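# Thread the pull stud into the tool holder's taper

## Task

Turn the pull stud into the threaded hole at the tapered end of the tool holder until it is fully seated and snug by hand, without forcing or cross-threading it.

## Robot and tools

ROBOT. Two UR7e-style arms, left_arm and right_arm, each with a Robotiq 140 two-finger gripper whose fingers cannot fold. In the scene frame the origin sits at table-top height halfway between the nominal arm bases, +z is up, +x points out over the table, and left_arm is on the +y side (image left and right do not follow these names). The real bases are slightly off: left_arm root at (+0.028, +0.508, +0.050) m, right_arm at (-0.067, -0.435, +0.050) m, both almost unrotated. Every hand pose, velocity and target for an arm is expressed in that arm's own base frame. Fixed cameras and the table use the scene frame.

GRIPPER AXES. Fingers point along the gripper's +z; they open and close along its y. end_effector_position is the spot between the pads when closed. Fingertips extend about 33 mm past it at gaps up to 40 mm, only about 9 mm when wide open.

THE 20-NUMBER ROW. Every command row covers both arms: left_arm x, y, z, qw, qx, qy, qz, gripper position, force_limit, speed, then the same ten for right_arm. x, y, z are an absolute goal for the gripper point in metres and the quaternion an absolute goal orientation, w first, all in that arm's base frame. The gripper numbers lie in [-1, 1]. position +1 is fully open (140 mm), about -0.8 brings the pads together, and -1 closes until blocked. force_limit sets squeeze (roughly 14 N at -1 up to 58 N at +1 for a slow close); speed sets finger travel rate (about 30 mm/s at -1, 250 at +1); faster closes grip harder. Both default to +1. To leave an arm alone, repeat its last reported pose and the gripper numbers you last sent; a 0 is a real command. Keep a fixed quaternion in every row to hold orientation. Per control step the orientation sent is clipped to within 32 degrees of the measured one, so large turns need several commands; check the "Hand target" and "Tool commands" lines for what was really sent.

TOOLS.
execute_actions(actions, cameras): actions is a list of actions; each action is a table of up to 15 rows, one per 1/30 s step, and a short table repeats its final row to fill the 0.5 s action. A target more than 0.6 m from the gripper along any of its axes gets the action refused for both arms. cameras lists names, ["all"], or []; an empty actions list returns images and the scene number.
move(target, speed, blend, stop_force, zero, blocking, cameras): straight-line paths to one row or a list of up to 15 rows (all rows sharing identical finger numbers). speed is m/s, 0.002 to 3.6, default 0.25 (turn rate twice that in rad/s); blend in m rounds corners; stop_force, 3 to 120 N, ends an arm's path when its wrist sensor feels that much push against the motion; zero (default true) rezeroes before the move; blocking=false returns after about 0.5 s and cannot be combined with stop_force. Paths ignore obstacles, cap at 10 s, and should not pass near an arm's own base. The result adds a "move:" line: done, off_target, moving, held or fault, plus limits=paced (pose clipped) or limits=held (steps withheld). Do not rely on stop_force while the gripper is rotating.
wait(seconds 0 to 10, cameras): let time pass holding commands. stop(cameras): brake a running move; fingers continue.
zoom_image(camera, region=[x0, y0, x1, y1]): enlarge a pixel box of at most 504 by 504 from the newest image of that camera.
zero_wrist_force(arm): subtract the present wrist reading from later ones.
read_manual(section): licence texts only.
finished_scene(scene): ends the scene (1 or 2) irreversibly; the goal must hold without the robot.

CAMERAS. cam_head_left, cam_head_right, cam_high, cam_low, cam_left_wrist, cam_right_wrist, each 672x504.

RESULTS. object_status: 0 moving, 1 stopped while opening, 2 stopped while closing (a grip), 3 at requested position or pads touching. position_measured is in counts: 3 open, about 75 at 100 mm, 139 at 60 mm, 200 at 20 mm, 230 pads together. Wrist force and torque are in the gripper's own axes, with a third line giving the peak since last shown; a push from a surface reads as force into the arm. Joint torques include gravity. MOTOR HOT appears at 70 °C; at 85 °C the arm brakes for 30 to 60 s.

HAZARDS. Contact torque at a joint limit (wrist joints 26.6 N m, others 142 N m) or an outside force near 150 N freezes that arm for 10 s. Arms are stiff, so aim only slightly past a contact and approach slowly. Do not let arms or grippers bump each other, slam anything, drop parts or release them while moving, and never let an object fall or be left off the table.

Each tool is called as a command line: name --argument value for each argument, lists and objects as JSON in quotes; but a table of rows of numbers goes row by row, as --pt "numbers of a row", without its own name.

## Session

execute_actions --actions '[]'

Scene clock: 0.00 s.
left_arm: end_effector_position=(+0.6568, +0.3200, +0.3065) position_measured=3 object_status=3 end_effector_quat_wxyz=(-0.357, +0.890, +0.120, +0.258) | right_arm: end_effector_position=(+0.6485, -0.1120, +0.0618) position_measured=3 object_status=3 end_effector_quat_wxyz=(+0.020, +0.894, -0.071, +0.442)
Joint positions: left_arm=[-0.056 -1.389 1.732 -2.414 -0.771 3.034] | right_arm=[-0.529 -1.108 2.325 -3.662 -1.252 2.92]
Joint velocities: within noise
Joint torques (N m): no reading
Wrist force (N): no reading
Wrist torque (N m): no reading
Wrist force, peak (N): no reading
Hand target: left_arm +0.6568, +0.3200, +0.3065; -0.357, +0.890, +0.120, +0.258 | right_arm +0.6485, -0.1120, +0.0618; +0.020, +0.894, -0.071, +0.442
Tool commands: left_gripper/position=+1.0 left_gripper/force_limit=+1.0 left_gripper/speed=+1.0 right_gripper/position=+1.0 right_gripper/force_limit=+1.0 right_gripper/speed=+1.0

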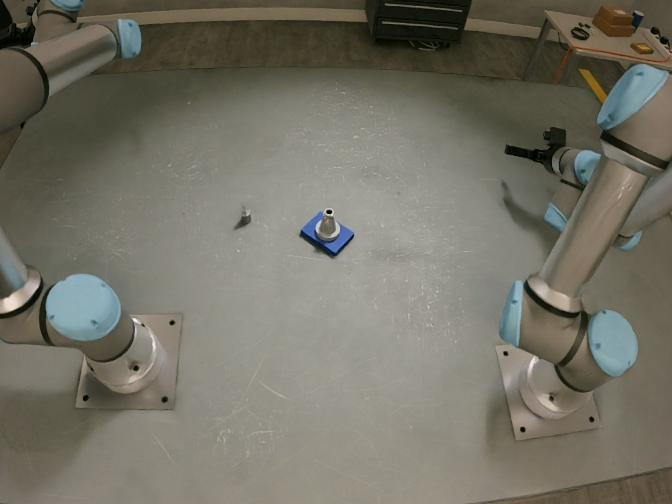

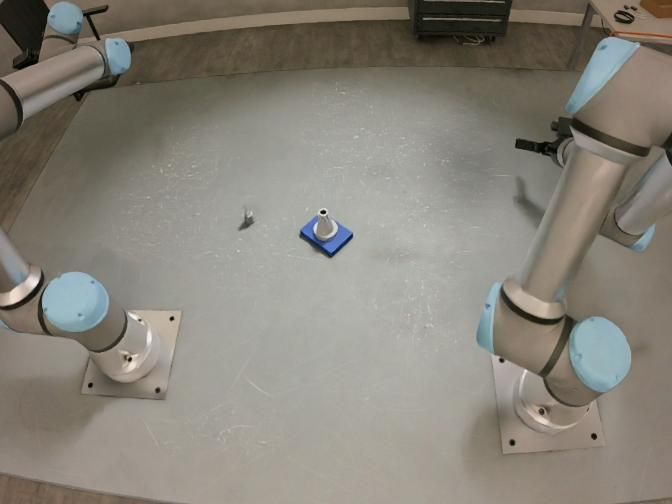

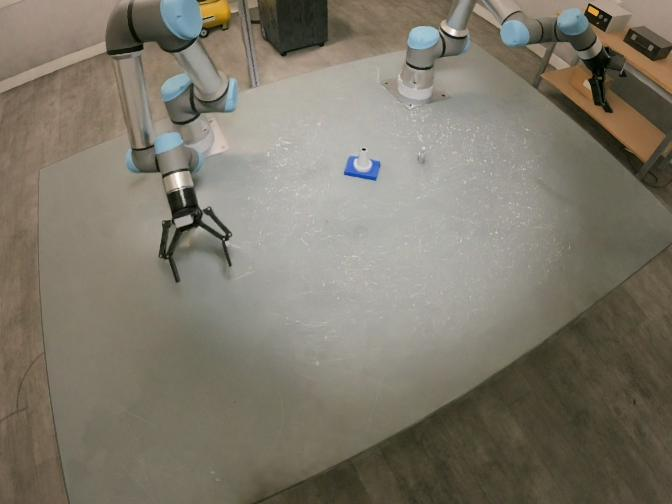

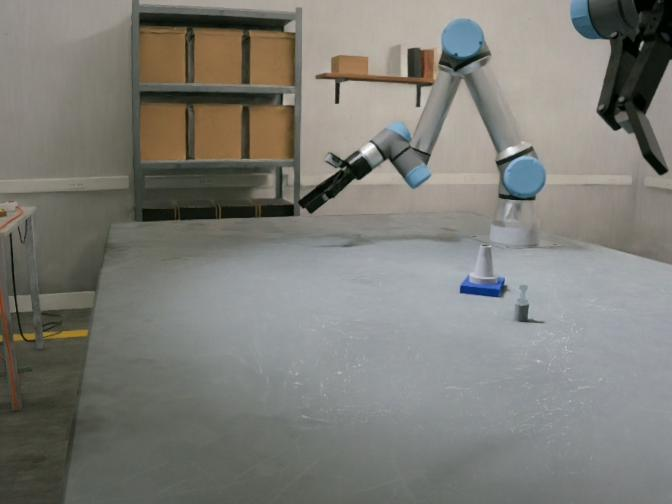

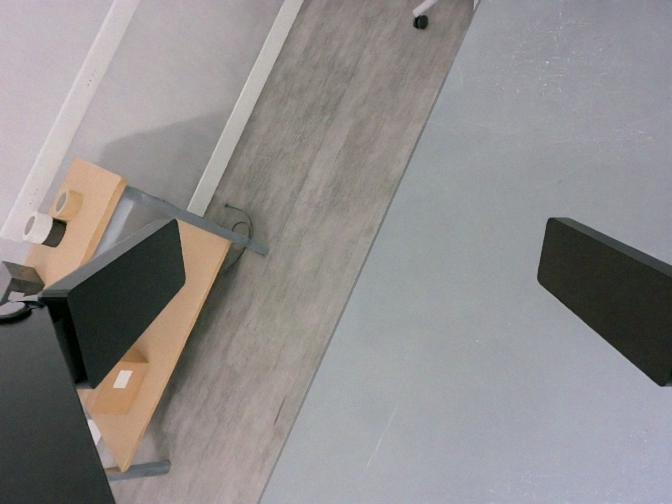

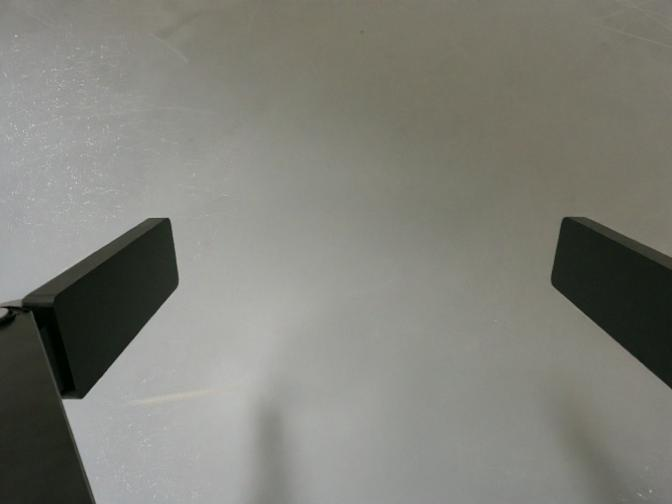

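zoom_image --camera "cam_low" --region '[440, 220, 570, 340]'

zoom_image --camera "cam_head_left" --region '[220, 180, 380, 280]'

zoom_image --camera "cam_high" --region '[330, 130, 450, 200]'

Scaled by 3.877 from the camera's 672x504 image, which has a finer 960x720 frame.

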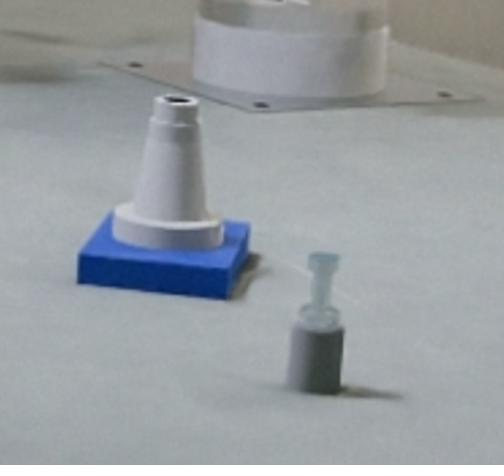

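Scaled by 3.150 from the camera's 672x504 image, which has a finer 960x720 frame.

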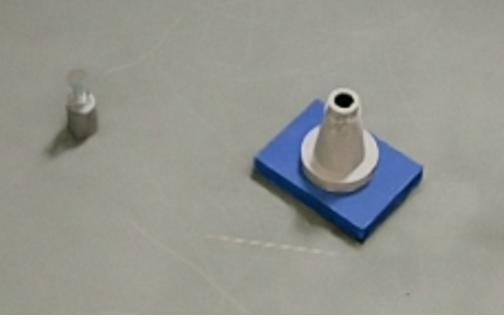

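Scaled by 4.200 from the camera's 672x504 image, which has a finer 960x720 frame.

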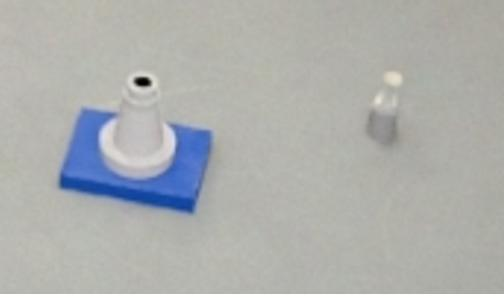

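move --target '[0.33,-0.28,0.28,0,1,0,0,1,1,1,0.6485,-0.1120,0.0618,0.020,0.894,-0.071,0.442,1,1,1]' --speed 0.4 --cameras '["cam_left_wrist","cam_high","cam_head_left"]'

Scene clock: 30.17 s.
left_arm: end_effector_position=(+0.3301, -0.2800, +0.2800) position_measured=3 object_status=3 end_effector_quat_wxyz=(+0.000, +1.000, +0.000, +0.000) | right_arm: end_effector_position=(+0.6485, -0.1120, +0.0618) position_measured=3 object_status=3 end_effector_quat_wxyz=(+0.020, +0.894, -0.071, +0.442)
Joint positions: left_arm=[-1.017 -1.76 1.731 -1.542 -1.571 2.125] | right_arm=[-0.529 -1.107 2.325 -3.665 -1.253 2.921]
Joint torques (N m): left_arm=[-5.02 -27.61 -18.2 -0.79 -0.49 1.04] | right_arm=[8.99 -18.83 -2.65 -4.92 -1.58 1.42]
Wrist force (N): left_arm=[-1.3 2.5 -1.6] | right_arm=[0.0 -0.2 0.1]
Wrist torque (N m): left_arm=[0.28 -0.10 -0.26] | right_arm=[-0.05 0.00 -0.10]
Wrist force, peak (N): left_arm=[-2.7 5.2 -1.4] | right_arm=[0.0 -0.5 0.2]
Hand target: left_arm +0.3300, -0.2800, +0.2800; +0.000, +1.000, +0.000, +0.000 | right_arm +0.6485, -0.1120, +0.0618; +0.020, +0.894, -0.071, +0.442
Off the commanded pose: left_arm 0.000 m, 0 deg | right_arm 0.000 m, 0 deg.
move: done
Images, in order (width x height): cam_head_left 672x504, cam_high 672x504, cam_left_wrist 672x504.

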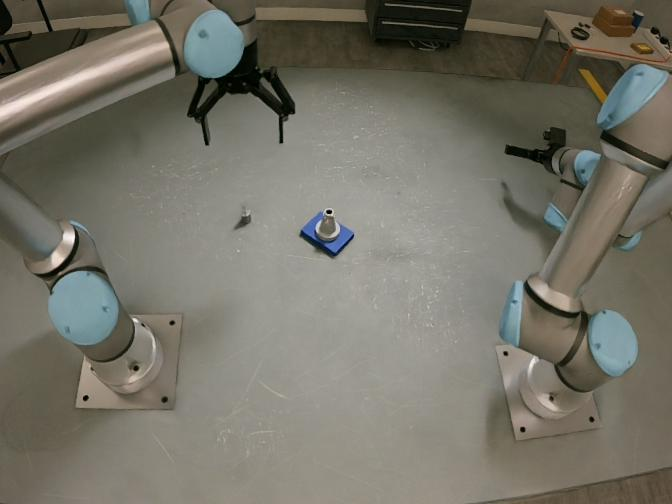

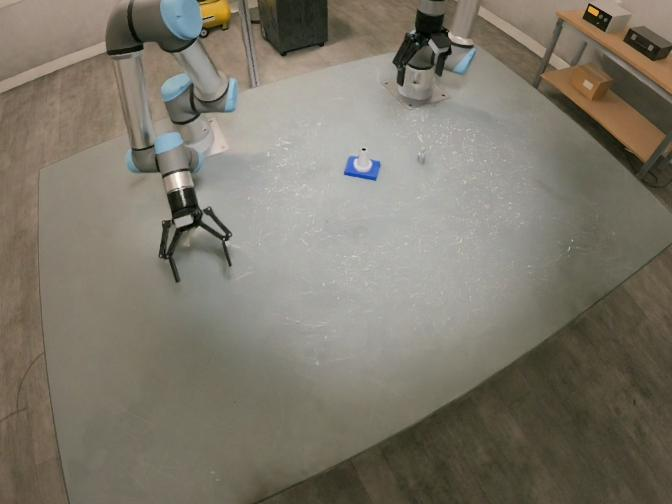

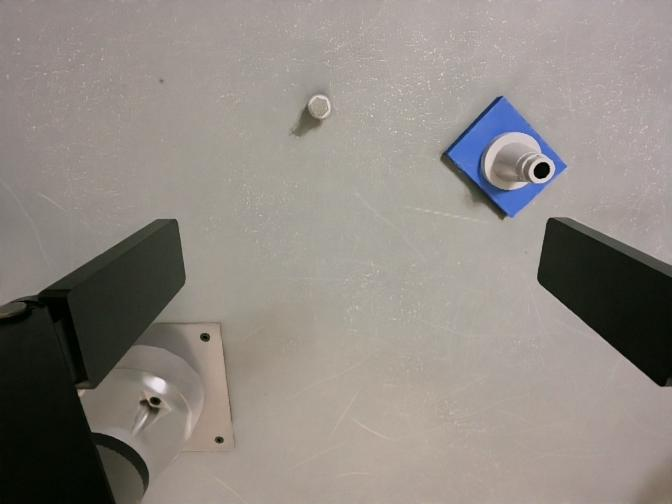

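move --target '[0.386,-0.254,0.15,0,1,0,0,1,1,1,0.6485,-0.1120,0.0618,0.020,0.894,-0.071,0.442,1,1,1]' --cameras '["cam_left_wrist","cam_low"]'

zoom_image --camera "cam_left_wrist" --region '[250, 130, 430, 310]'

move --target '[0.331,-0.452,0.17,0,1,0,0,1,1,1,0.6485,-0.1120,0.0618,0.020,0.894,-0.071,0.442,1,1,1]' --cameras '["cam_left_wrist"]'

zoom_image --camera "cam_left_wrist" --region '[250, 130, 430, 310]'

Scene clock: 45.27 s.
left_arm: end_effector_position=(+0.3860, -0.2540, +0.1501) position_measured=3 object_status=3 end_effector_quat_wxyz=(+0.000, +1.000, +0.000, +0.000) | right_arm: end_effector_position=(+0.6485, -0.1120, +0.0618) position_measured=3 object_status=3 end_effector_quat_wxyz=(+0.020, +0.894, -0.071, +0.442)
Joint positions: left_arm=[-0.875 -1.639 1.964 -1.896 -1.571 2.267] | right_arm=[-0.529 -1.107 2.325 -3.665 -1.253 2.921]
Joint torques (N m): left_arm=[-1.76 -22.92 -20.04 -4.02 -1.71 -1.03] | right_arm=[6.97 -21.35 -2.96 -3.02 -0.57 0.34]
Wrist force (N): left_arm=[-1.4 2.2 -1.9] | right_arm=[0.1 -0.2 0.0]
Wrist torque (N m): left_arm=[0.19 -0.14 -0.07] | right_arm=[-0.05 -0.02 -0.10]
Wrist force, peak (N): left_arm=[-2.4 3.1 -4.0] | right_arm=[0.0 -0.5 -0.2]
Hand target: left_arm +0.3860, -0.2540, +0.1500; +0.000, +1.000, +0.000, +0.000 | right_arm +0.6485, -0.1120, +0.0618; +0.020, +0.894, -0.071, +0.442
Off the commanded pose: left_arm 0.000 m, 0 deg | right_arm 0.000 m, 0 deg.
move: done
Images, in order (width x height): cam_low 672x504, cam_left_wrist 672x504.

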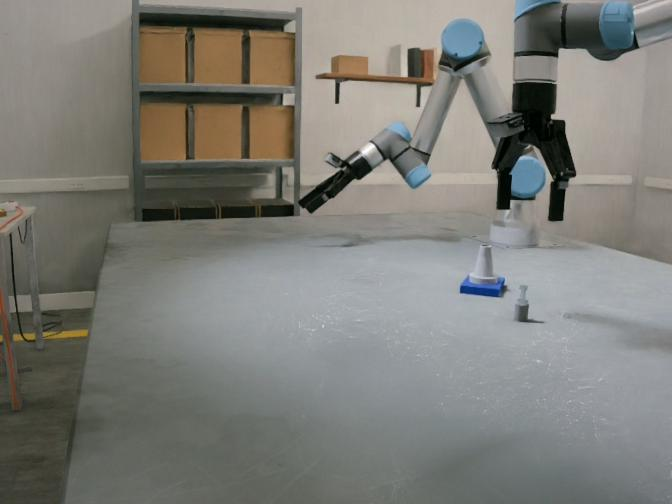

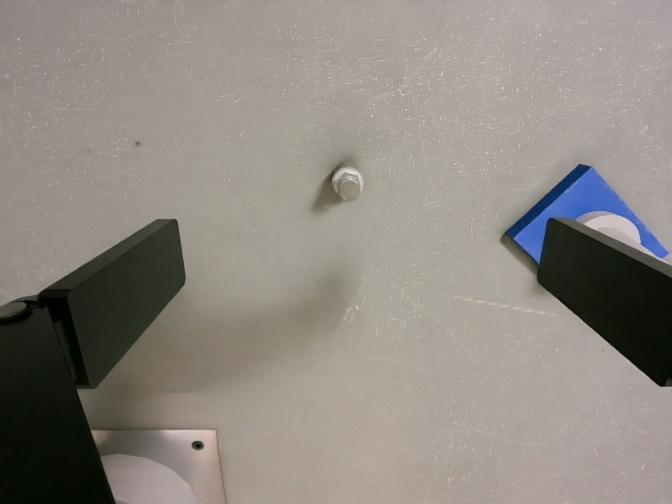

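Scaled by 2.800 from the camera's 672x504 image, which has a finer 960x720 frame.

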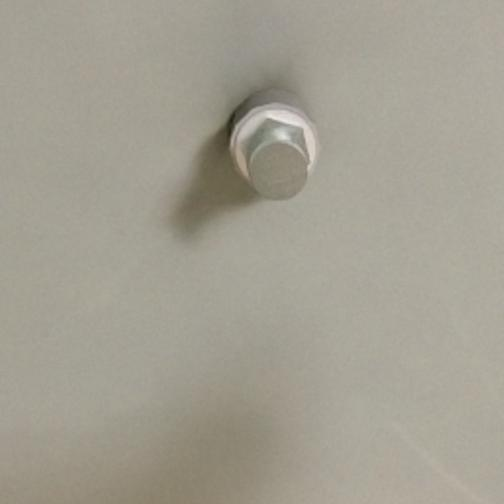

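Scene clock: 46.57 s.
left_arm: end_effector_position=(+0.3310, -0.4519, +0.1699) position_measured=3 object_status=3 end_effector_quat_wxyz=(+0.000, +1.000, +0.000, +0.000) | right_arm: end_effector_position=(+0.6485, -0.1120, +0.0618) position_measured=3 object_status=3 end_effector_quat_wxyz=(+0.020, +0.894, -0.071, +0.442)
Joint positions: left_arm=[-1.179 -1.416 1.677 -1.832 -1.571 1.963] | right_arm=[-0.529 -1.107 2.325 -3.665 -1.253 2.921]
Joint torques (N m): left_arm=[-1.68 -32.31 -28.16 -5.38 1.21 0.67] | right_arm=[6.75 -22.26 -3.66 -2.25 -0.31 -0.01]
Wrist force (N): left_arm=[-1.3 2.2 -1.5] | right_arm=[0.1 -0.1 0.1]
Wrist torque (N m): left_arm=[0.21 -0.13 -0.27] | right_arm=[-0.02 -0.02 -0.10]
Wrist force, peak (N): left_arm=[-2.5 5.7 -2.1] | right_arm=[0.1 -0.5 0.0]
Hand target: left_arm +0.3310, -0.4520, +0.1700; +0.000, +1.000, +0.000, +0.000 | right_arm +0.6485, -0.1120, +0.0618; +0.020, +0.894, -0.071, +0.442
Off the commanded pose: left_arm 0.000 m, 0 deg | right_arm 0.000 m, 0 deg.
move: done
Images, in order (width x height): cam_left_wrist 672x504.

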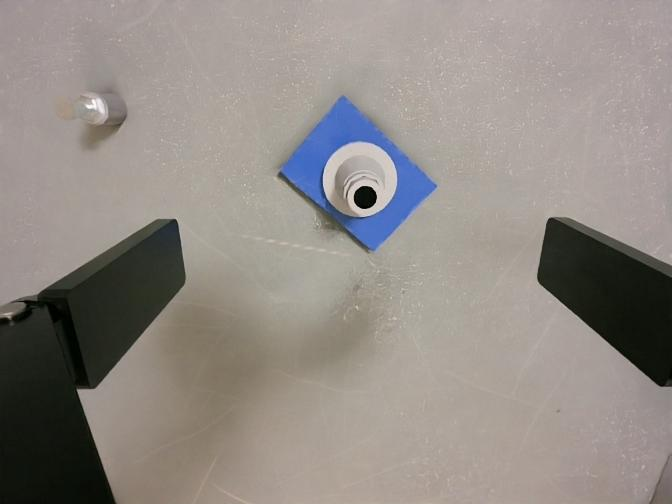

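Scaled by 2.800 from the camera's 672x504 image, which has a finer 960x720 frame.

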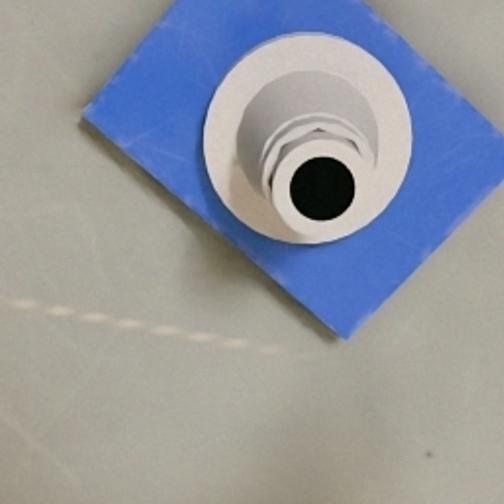

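move --pt "0.376 -0.2535 0.15 0 0.5556 0.8315 0 -0.2 1 1 0.6485 -0.1120 0.0618 0.020 0.894 -0.071 0.442 1 1 1" --pt "0.386 -0.2535 0.15 0 -0.3827 0.9239 0 -0.2 1 1 0.6485 -0.1120 0.0618 0.020 0.894 -0.071 0.442 1 1 1" --pt "0.386 -0.2535 0.15 0 -0.9808 0.1951 0 -0.2 1 1 0.6485 -0.1120 0.0618 0.020 0.894 -0.071 0.442 1 1 1" --pt "0.386 -0.2535 0.11 0 -0.7071 -0.7071 0 -0.2 1 1 0.6485 -0.1120 0.0618 0.020 0.894 -0.071 0.442 1 1 1" --speed 0.6 --cameras '["cam_left_wrist"]'

zoom_image --camera "cam_left_wrist" --region '[250, 120, 430, 300]'

Scene clock: 87.73 s.
left_arm: end_effector_position=(+0.3860, -0.2535, +0.1099) position_measured=154 object_status=3 end_effector_quat_wxyz=(+0.000, +0.707, +0.707, +0.000) | right_arm: end_effector_position=(+0.6485, -0.1120, +0.0618) position_measured=3 object_status=3 end_effector_quat_wxyz=(+0.020, +0.894, -0.071, +0.442)
Joint positions: left_arm=[-0.874 -1.601 2.039 -2.008 -1.571 -5.586] | right_arm=[-0.529 -1.107 2.325 -3.665 -1.253 2.921]
Joint torques (N m): left_arm=[0.99 -29.6 -29.17 -0.31 -0.53 -1.69] | right_arm=[1.14 -29.6 -5.59 -2.2 1.97 0.02]
Wrist force (N): left_arm=[-1.1 2.1 -2.0] | right_arm=[0.0 -0.2 -0.2]
Wrist torque (N m): left_arm=[0.20 -0.16 -0.27] | right_arm=[-0.05 0.00 -0.10]
Wrist force, peak (N): left_arm=[-1.6 3.6 -1.7] | right_arm=[-0.1 -0.5 -0.2]
Hand target: left_arm +0.3860, -0.2535, +0.1100; +0.000, +0.707, +0.707, +0.000 | right_arm +0.6485, -0.1120, +0.0618; +0.020, +0.894, -0.071, +0.442
Off the commanded pose: left_arm 0.000 m, 0 deg | right_arm 0.000 m, 0 deg.
move: done
Images, in order (width x height): cam_left_wrist 672x504.

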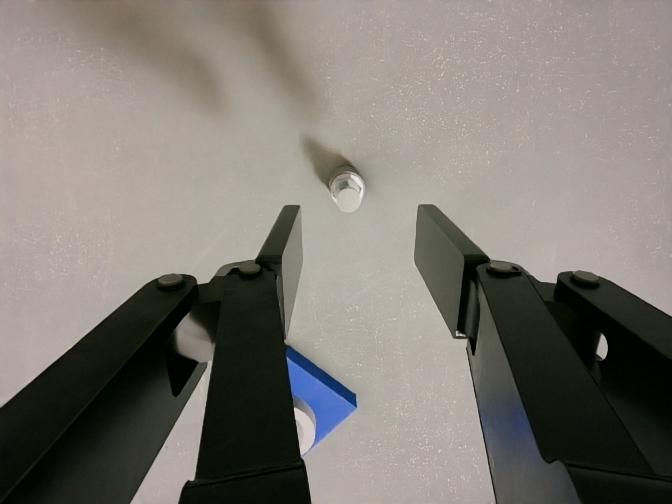

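Scaled by 2.800 from the camera's 672x504 image, which has a finer 960x720 frame.

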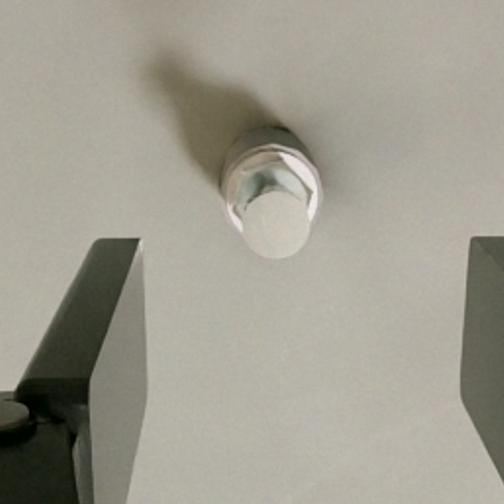

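move --target '[0.386,-0.2535,0.018,0,-0.7071,-0.7071,0,-0.2,0,-1,0.6485,-0.1120,0.0618,0.020,0.894,-0.071,0.442,1,1,1]' --speed 0.15 --cameras '["cam_left_wrist","cam_low"]'

zoom_image --camera "cam_low" --region '[460, 220, 580, 340]'

zoom_image --camera "cam_left_wrist" --region '[250, 130, 430, 310]'

Scene clock: 97.67 s.
left_arm: end_effector_position=(+0.3860, -0.2535, +0.0180) position_measured=154 object_status=3 end_effector_quat_wxyz=(+0.000, +0.707, +0.707, +0.000) | right_arm: end_effector_position=(+0.6485, -0.1120, +0.0618) position_measured=3 object_status=3 end_effector_quat_wxyz=(+0.020, +0.894, -0.071, +0.442)
Joint positions: left_arm=[-0.874 -1.464 2.175 -2.282 -1.571 -5.586] | right_arm=[-0.529 -1.107 2.325 -3.665 -1.253 2.921]
Joint torques (N m): left_arm=[5.93 -27.03 -23.49 -2.73 -0.95 1.7] | right_arm=[-0.56 -31.89 -6.57 -2.15 2.01 -0.01]
Wrist force (N): left_arm=[-1.2 2.2 -1.4] | right_arm=[-0.2 -0.3 -0.2]
Wrist torque (N m): left_arm=[0.22 -0.15 -0.23] | right_arm=[-0.05 0.05 -0.10]
Wrist force, peak (N): left_arm=[-1.3 2.4 -3.8] | right_arm=[-0.1 -0.4 -0.3]
Hand target: left_arm +0.3860, -0.2535, +0.0180; +0.000, +0.707, +0.707, +0.000 | right_arm +0.6485, -0.1120, +0.0618; +0.020, +0.894, -0.071, +0.442
Off the commanded pose: left_arm 0.000 m, 0 deg | right_arm 0.000 m, 0 deg.
move: done
Images, in order (width x height): cam_low 672x504, cam_left_wrist 672x504.

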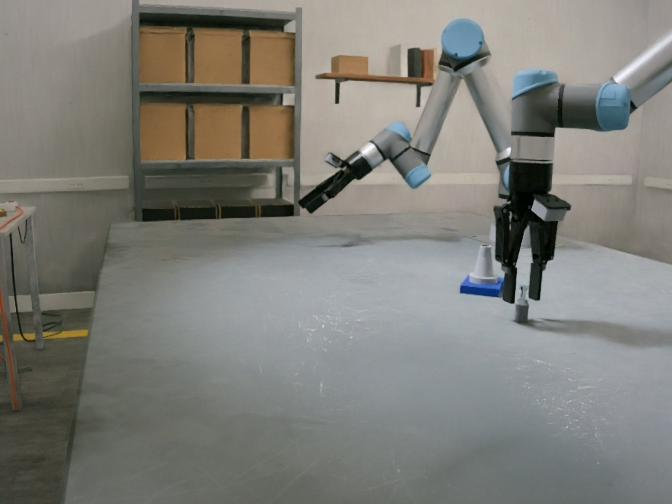

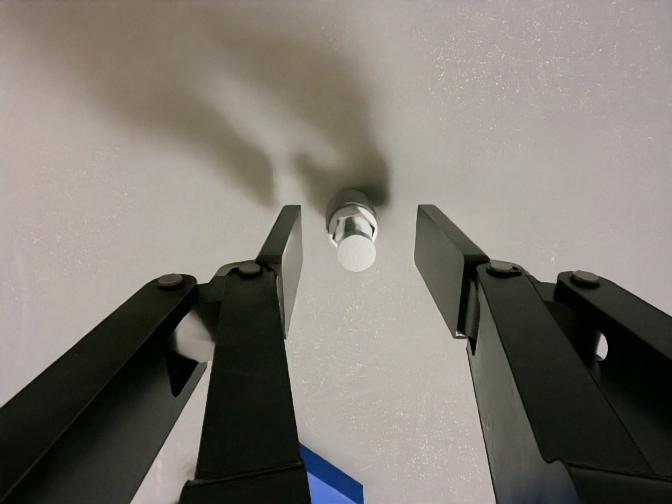

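Scaled by 4.200 from the camera's 672x504 image, which has a finer 960x720 frame.

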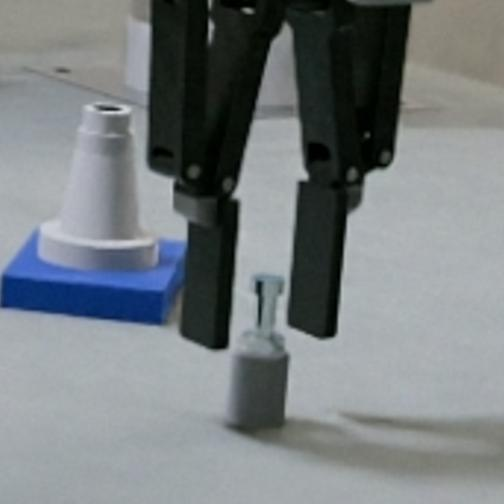

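Scaled by 2.800 from the camera's 672x504 image, which has a finer 960x720 frame.

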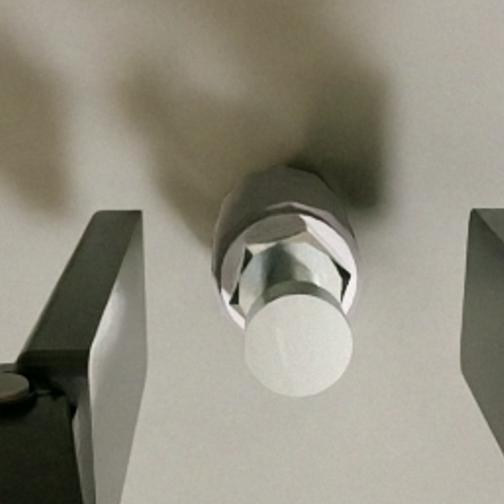

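move --pt "0.386 -0.2535 0.018 0 -0.866 -0.5 0 -0.2 0 -1 0.6485 -0.1120 0.0618 0.020 0.894 -0.071 0.442 1 1 1" --pt "0.386 -0.2535 0.0172 0 -0.866 -0.5 0 -1 0 -1 0.6485 -0.1120 0.0618 0.020 0.894 -0.071 0.442 1 1 1" --speed 0.3 --cameras '["cam_left_wrist","cam_low"]'

zoom_image --camera "cam_low" --region '[460, 220, 580, 340]'

zoom_image --camera "cam_left_wrist" --region '[250, 130, 430, 310]'

Scene clock: 110.67 s.
left_arm: end_effector_position=(+0.3859, -0.2533, +0.0171) position_measured=206 object_status=0 end_effector_quat_wxyz=(+0.000, +0.866, +0.500, +0.000) | right_arm: end_effector_position=(+0.6485, -0.1120, +0.0618) position_measured=3 object_status=3 end_effector_quat_wxyz=(+0.020, +0.894, -0.071, +0.442)
Joint positions: left_arm=[-0.874 -1.463 2.176 -2.284 -1.571 -5.063] | right_arm=[-0.529 -1.107 2.325 -3.665 -1.253 2.921]
Joint torques (N m): left_arm=[7.31 -28.38 -36.33 -15.17 1.98 1.95] | right_arm=[-3.36 -34.86 -7.96 -2.16 1.96 -0.01]
Wrist force (N): left_arm=[5.9 -38.9 -32.1] | right_arm=[-0.1 -0.1 -0.1]
Wrist torque (N m): left_arm=[1.29 -0.15 -0.09] | right_arm=[-0.03 0.02 -0.10]
Wrist force, peak (N): left_arm=[5.8 -39.1 -32.3] | right_arm=[-0.2 -0.6 -0.1]
Hand target: left_arm +0.3860, -0.2535, +0.0172; +0.000, +0.866, +0.500, +0.000 | right_arm +0.6485, -0.1120, +0.0618; +0.020, +0.894, -0.071, +0.442
Off the commanded pose: left_arm 0.000 m, 0 deg | right_arm 0.000 m, 0 deg.
move: done
Images, in order (width x height): cam_low 672x504, cam_left_wrist 672x504.

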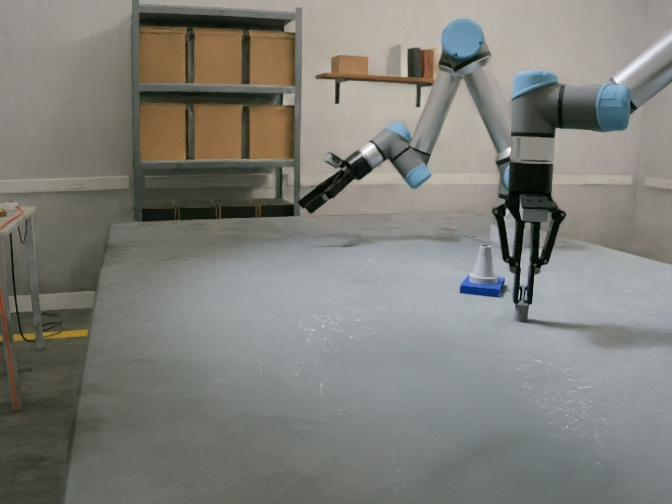

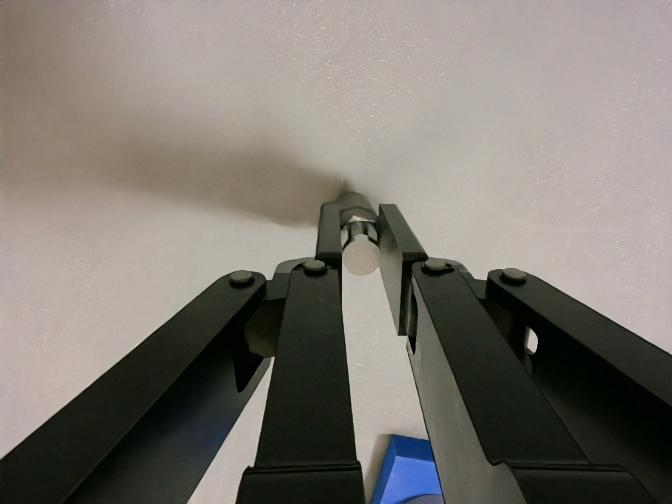

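Scaled by 4.200 from the camera's 672x504 image, which has a finer 960x720 frame.

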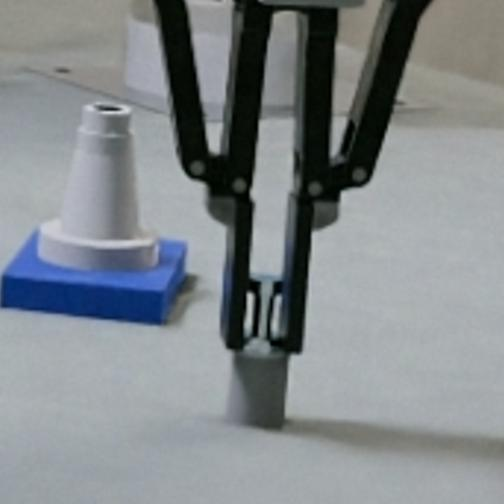

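Scaled by 2.800 from the camera's 672x504 image, which has a finer 960x720 frame.

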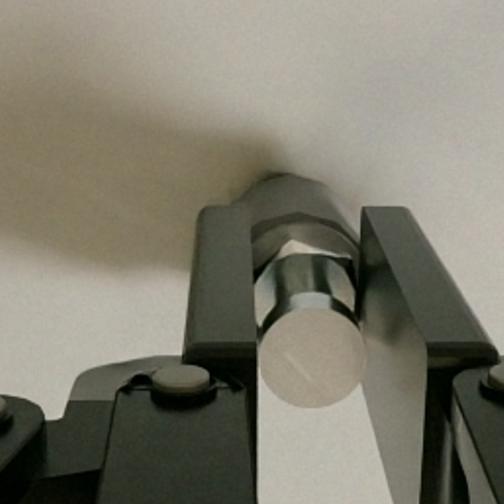

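wait --seconds 0.3

Scene clock: 117.10 s.
left_arm: end_effector_position=(+0.3859, -0.2534, +0.0172) position_measured=206 object_status=2 end_effector_quat_wxyz=(+0.000, +0.866, +0.500, +0.000) | right_arm: end_effector_position=(+0.6485, -0.1120, +0.0618) position_measured=3 object_status=3 end_effector_quat_wxyz=(+0.020, +0.894, -0.071, +0.442)
Joint positions: left_arm=[-0.874 -1.463 2.176 -2.284 -1.571 -5.063] | right_arm=[-0.529 -1.107 2.325 -3.665 -1.253 2.921]
Joint torques (N m): left_arm=[-6.1 -11.86 -39.25 -15.02 1.87 1.75] | right_arm=[-5.02 -37.84 -8.37 -2.2 2.03 0]
Wrist force (N): left_arm=[6.3 -39.7 -29.8] | right_arm=[0.0 0.0 -0.1]
Wrist torque (N m): left_arm=[1.28 -0.16 -0.10] | right_arm=[-0.01 0.00 -0.10]
Wrist force, peak (N): left_arm=[5.8 -39.2 -32.0] | right_arm=[-0.2 -0.4 -0.3]
Hand target: left_arm +0.3860, -0.2535, +0.0172; +0.000, +0.866, +0.500, +0.000 | right_arm +0.6485, -0.1120, +0.0618; +0.020, +0.894, -0.071, +0.442
Tool commands: left_gripper/position=-1.0 left_gripper/force_limit=+0.0 left_gripper/speed=-1.0 right_gripper/position=+1.0 right_gripper/force_limit=+1.0 right_gripper/speed=+1.0
Off the commanded pose: left_arm 0.000 m, 0 deg | right_arm 0.000 m, 0 deg.
wait: 0.30 s; at rest from the start

move --target '[0.3855,-0.2532,0.0182,0,-0.866,-0.5,0,-1,0,-1,0.6485,-0.1120,0.0618,0.020,0.894,-0.071,0.442,1,1,1]' --speed 0.05

Scene clock: 125.30 s.
left_arm: end_effector_position=(+0.3855, -0.2532, +0.0182) position_measured=206 object_status=2 end_effector_quat_wxyz=(+0.000, +0.866, +0.500, +0.000) | right_arm: end_effector_position=(+0.6485, -0.1120, +0.0618) position_measured=3 object_status=3 end_effector_quat_wxyz=(+0.020, +0.894, -0.071, +0.442)
Joint positions: left_arm=[-0.874 -1.466 2.176 -2.281 -1.571 -5.063] | right_arm=[-0.529 -1.107 2.325 -3.665 -1.253 2.921]
Joint torques (N m): left_arm=[-5.66 -38.58 -24.85 -6.76 1.92 -1.96] | right_arm=[-6.79 -39.96 -8.21 -2.08 1.93 -0.11]
Wrist force (N): left_arm=[0.3 -17.0 1.3] | right_arm=[0.3 -0.4 -0.4]
Wrist torque (N m): left_arm=[0.78 -0.07 -0.03] | right_arm=[-0.08 -0.05 -0.10]
Wrist force, peak (N): left_arm=[6.4 -39.8 -30.4] | right_arm=[0.3 -0.4 -0.4]
Hand target: left_arm +0.3855, -0.2532, +0.0182; +0.000, +0.866, +0.500, +0.000 | right_arm +0.6485, -0.1120, +0.0618; +0.020, +0.894, -0.071, +0.442
Off the commanded pose: left_arm 0.000 m, 0 deg | right_arm 0.000 m, 0 deg.
move: done

move --pt "0.3852 -0.2530 0.0185 0 -0.866 -0.5 0 -1 0 -1 0.6485 -0.1120 0.0618 0.020 0.894 -0.071 0.442 1 1 1" --pt "0.3852 -0.2530 0.032 0 -0.866 -0.5 0 -1 0 -1 0.6485 -0.1120 0.0618 0.020 0.894 -0.071 0.442 1 1 1" --speed 0.03 --cameras '["cam_low","cam_left_wrist"]'

zoom_image --camera "cam_low" --region '[460, 220, 580, 340]'

Scene clock: 133.83 s.
left_arm: end_effector_position=(+0.3852, -0.2530, +0.0322) position_measured=206 object_status=2 end_effector_quat_wxyz=(+0.000, +0.866, +0.500, +0.000) end_effector_velocity=(+0.001, +0.000, -0.001) end_effector_angular_velocity=(+0.000, -0.001, +0.000) | right_arm: end_effector_position=(+0.6485, -0.1120, +0.0618) position_measured=3 object_status=3 end_effector_quat_wxyz=(+0.020, +0.894, -0.071, +0.442)
Joint positions: left_arm=[-0.875 -1.492 2.16 -2.239 -1.571 -5.063] | right_arm=[-0.529 -1.107 2.325 -3.665 -1.253 2.921]
Joint velocities: left_arm=[0 0.002 0.001 -0.005 0.001 0] | right_arm=[within noise]
Joint torques (N m): left_arm=[-6.13 -17.36 -13.91 -5.85 1.93 -1.47] | right_arm=[-6.29 -42.89 -9.98 -2.21 2.14 -0.03]
Wrist force (N): left_arm=[-0.4 -0.4 -1.6] | right_arm=[0.0 -0.2 -0.1]
Wrist torque (N m): left_arm=[-0.35 -0.28 -0.06] | right_arm=[-0.03 -0.01 -0.10]
Wrist force, peak (N): left_arm=[0.0 -16.9 0.9] | right_arm=[-0.2 -0.4 -0.2]
Hand target: left_arm +0.3852, -0.2530, +0.0320; +0.000, +0.866, +0.500, +0.000 | right_arm +0.6485, -0.1120, +0.0618; +0.020, +0.894, -0.071, +0.442
Off the commanded pose: left_arm 0.000 m, 0 deg | right_arm 0.000 m, 0 deg.
move: done
Images, in order (width x height): cam_low 672x504, cam_left_wrist 672x504.

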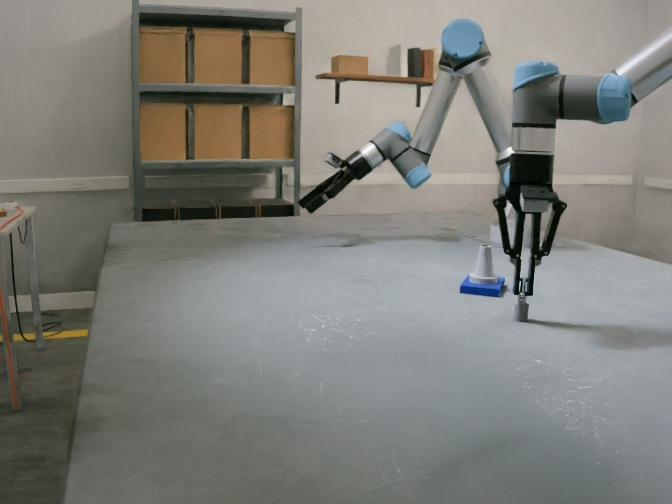

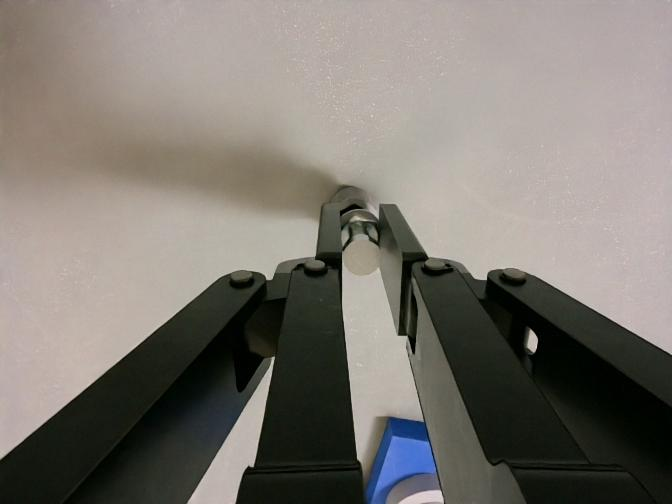

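Scaled by 4.200 from the camera's 672x504 image, which has a finer 960x720 frame.

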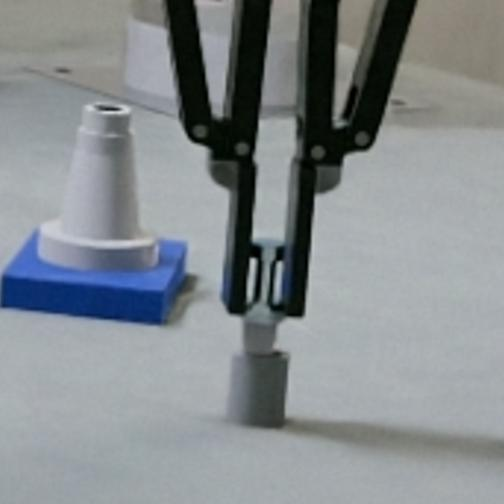

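move --pt "0.3852 -0.2530 0.13 0 -0.866 -0.5 0 -1 0 -1 0.6485 -0.1120 0.0618 0.020 0.894 -0.071 0.442 1 1 1" --pt "0.3282 -0.4615 0.135 0 -0.866 -0.5 0 -1 0 -1 0.6485 -0.1120 0.0618 0.020 0.894 -0.071 0.442 1 1 1" --speed 0.15 --cameras '["cam_low","cam_left_wrist","cam_head_left","cam_high"]'

zoom_image --camera "cam_low" --region '[430, 180, 550, 300]'

zoom_image --camera "cam_left_wrist" --region '[250, 130, 430, 310]'

zoom_image --camera "cam_head_left" --region '[280, 150, 380, 250]'

zoom_image --camera "cam_high" --region '[310, 100, 410, 200]'

Scene clock: 160.57 s.
left_arm: end_effector_position=(+0.3282, -0.4614, +0.1349) position_measured=206 object_status=2 end_effector_quat_wxyz=(+0.000, +0.866, +0.500, +0.000) | right_arm: end_effector_position=(+0.6485, -0.1120, +0.0618) position_measured=3 object_status=3 end_effector_quat_wxyz=(+0.020, +0.894, -0.071, +0.442)
Joint positions: left_arm=[-1.19 -1.377 1.724 -1.918 -1.571 -5.379] | right_arm=[-0.529 -1.107 2.325 -3.665 -1.253 2.921]
Joint torques (N m): left_arm=[3.86 -38.7 -22.51 -5.5 1.6 1.55] | right_arm=[-7.16 -45.08 -9.88 -2.18 2.02 -0.07]
Wrist force (N): left_arm=[-0.2 -0.5 -1.2] | right_arm=[-0.1 -0.2 -0.1]
Wrist torque (N m): left_arm=[-0.37 -0.34 -0.26] | right_arm=[-0.03 0.01 -0.10]
Wrist force, peak (N): left_arm=[-0.1 -0.3 -3.7] | right_arm=[-0.1 -0.6 -0.1]
Hand target: left_arm +0.3282, -0.4615, +0.1350; +0.000, +0.866, +0.500, +0.000 | right_arm +0.6485, -0.1120, +0.0618; +0.020, +0.894, -0.071, +0.442
Off the commanded pose: left_arm 0.000 m, 0 deg | right_arm 0.000 m, 0 deg.
move: done
Images, in order (width x height): cam_head_left 672x504, cam_high 672x504, cam_low 672x504, cam_left_wrist 672x504.

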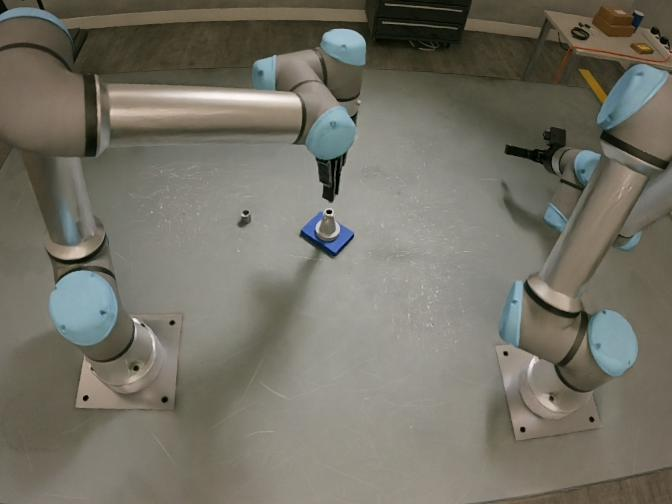

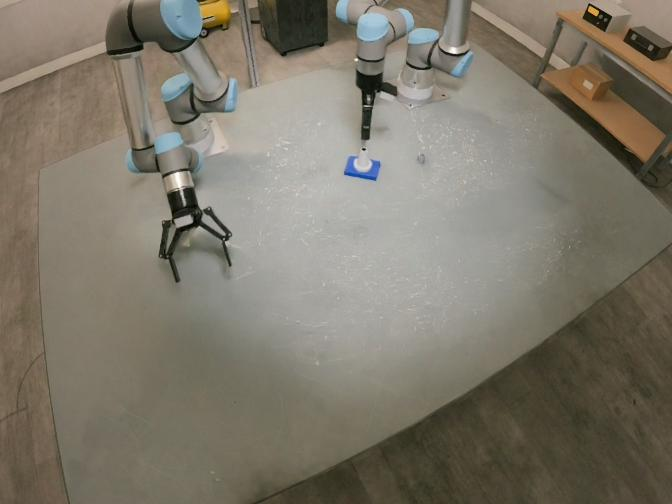

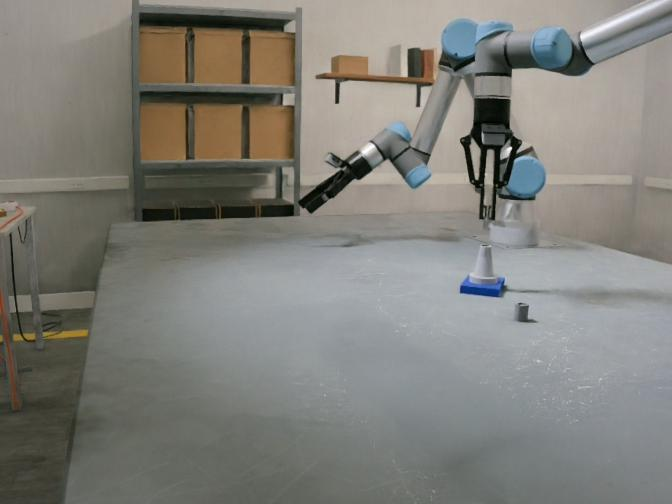

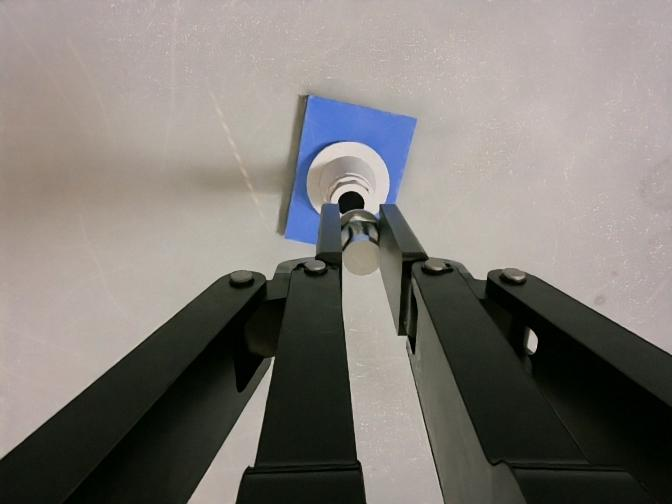

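Scaled by 4.200 from the camera's 672x504 image, which has a finer 960x720 frame.

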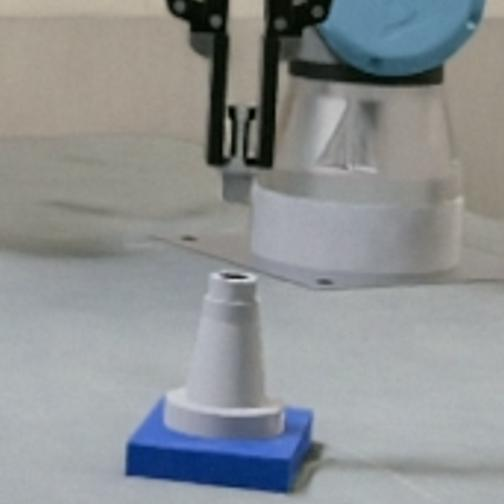

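Scaled by 2.800 from the camera's 672x504 image, which has a finer 960x720 frame.

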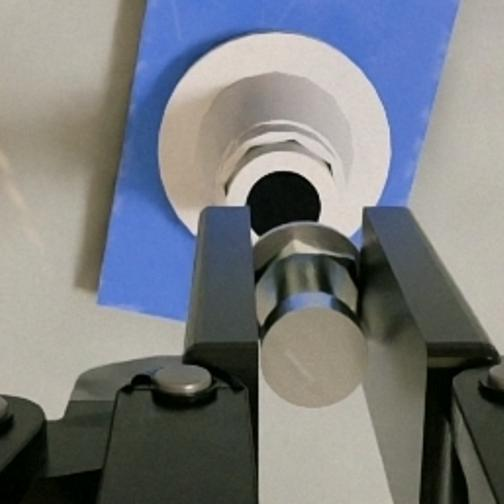

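Scaled by 5.040 from the camera's 672x504 image, which has a finer 960x720 frame.

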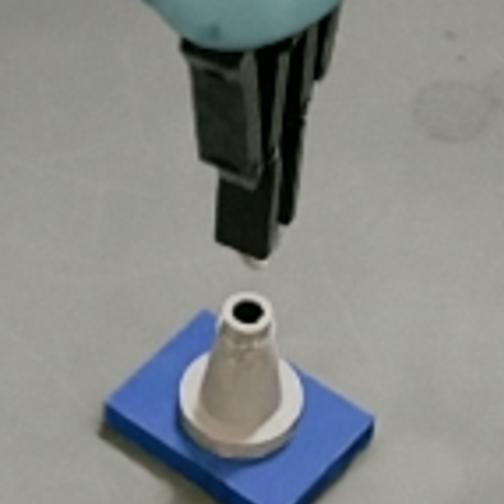

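Scaled by 5.040 from the camera's 672x504 image, which has a finer 960x720 frame.

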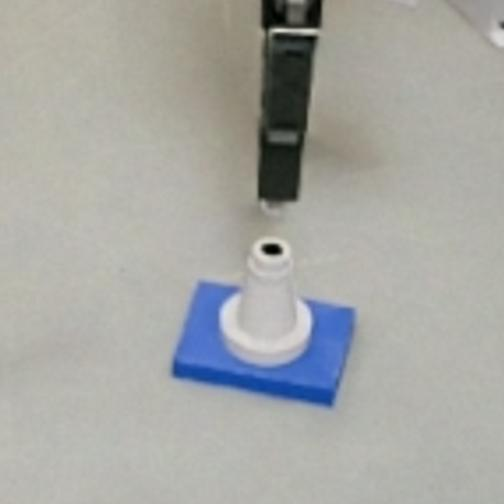

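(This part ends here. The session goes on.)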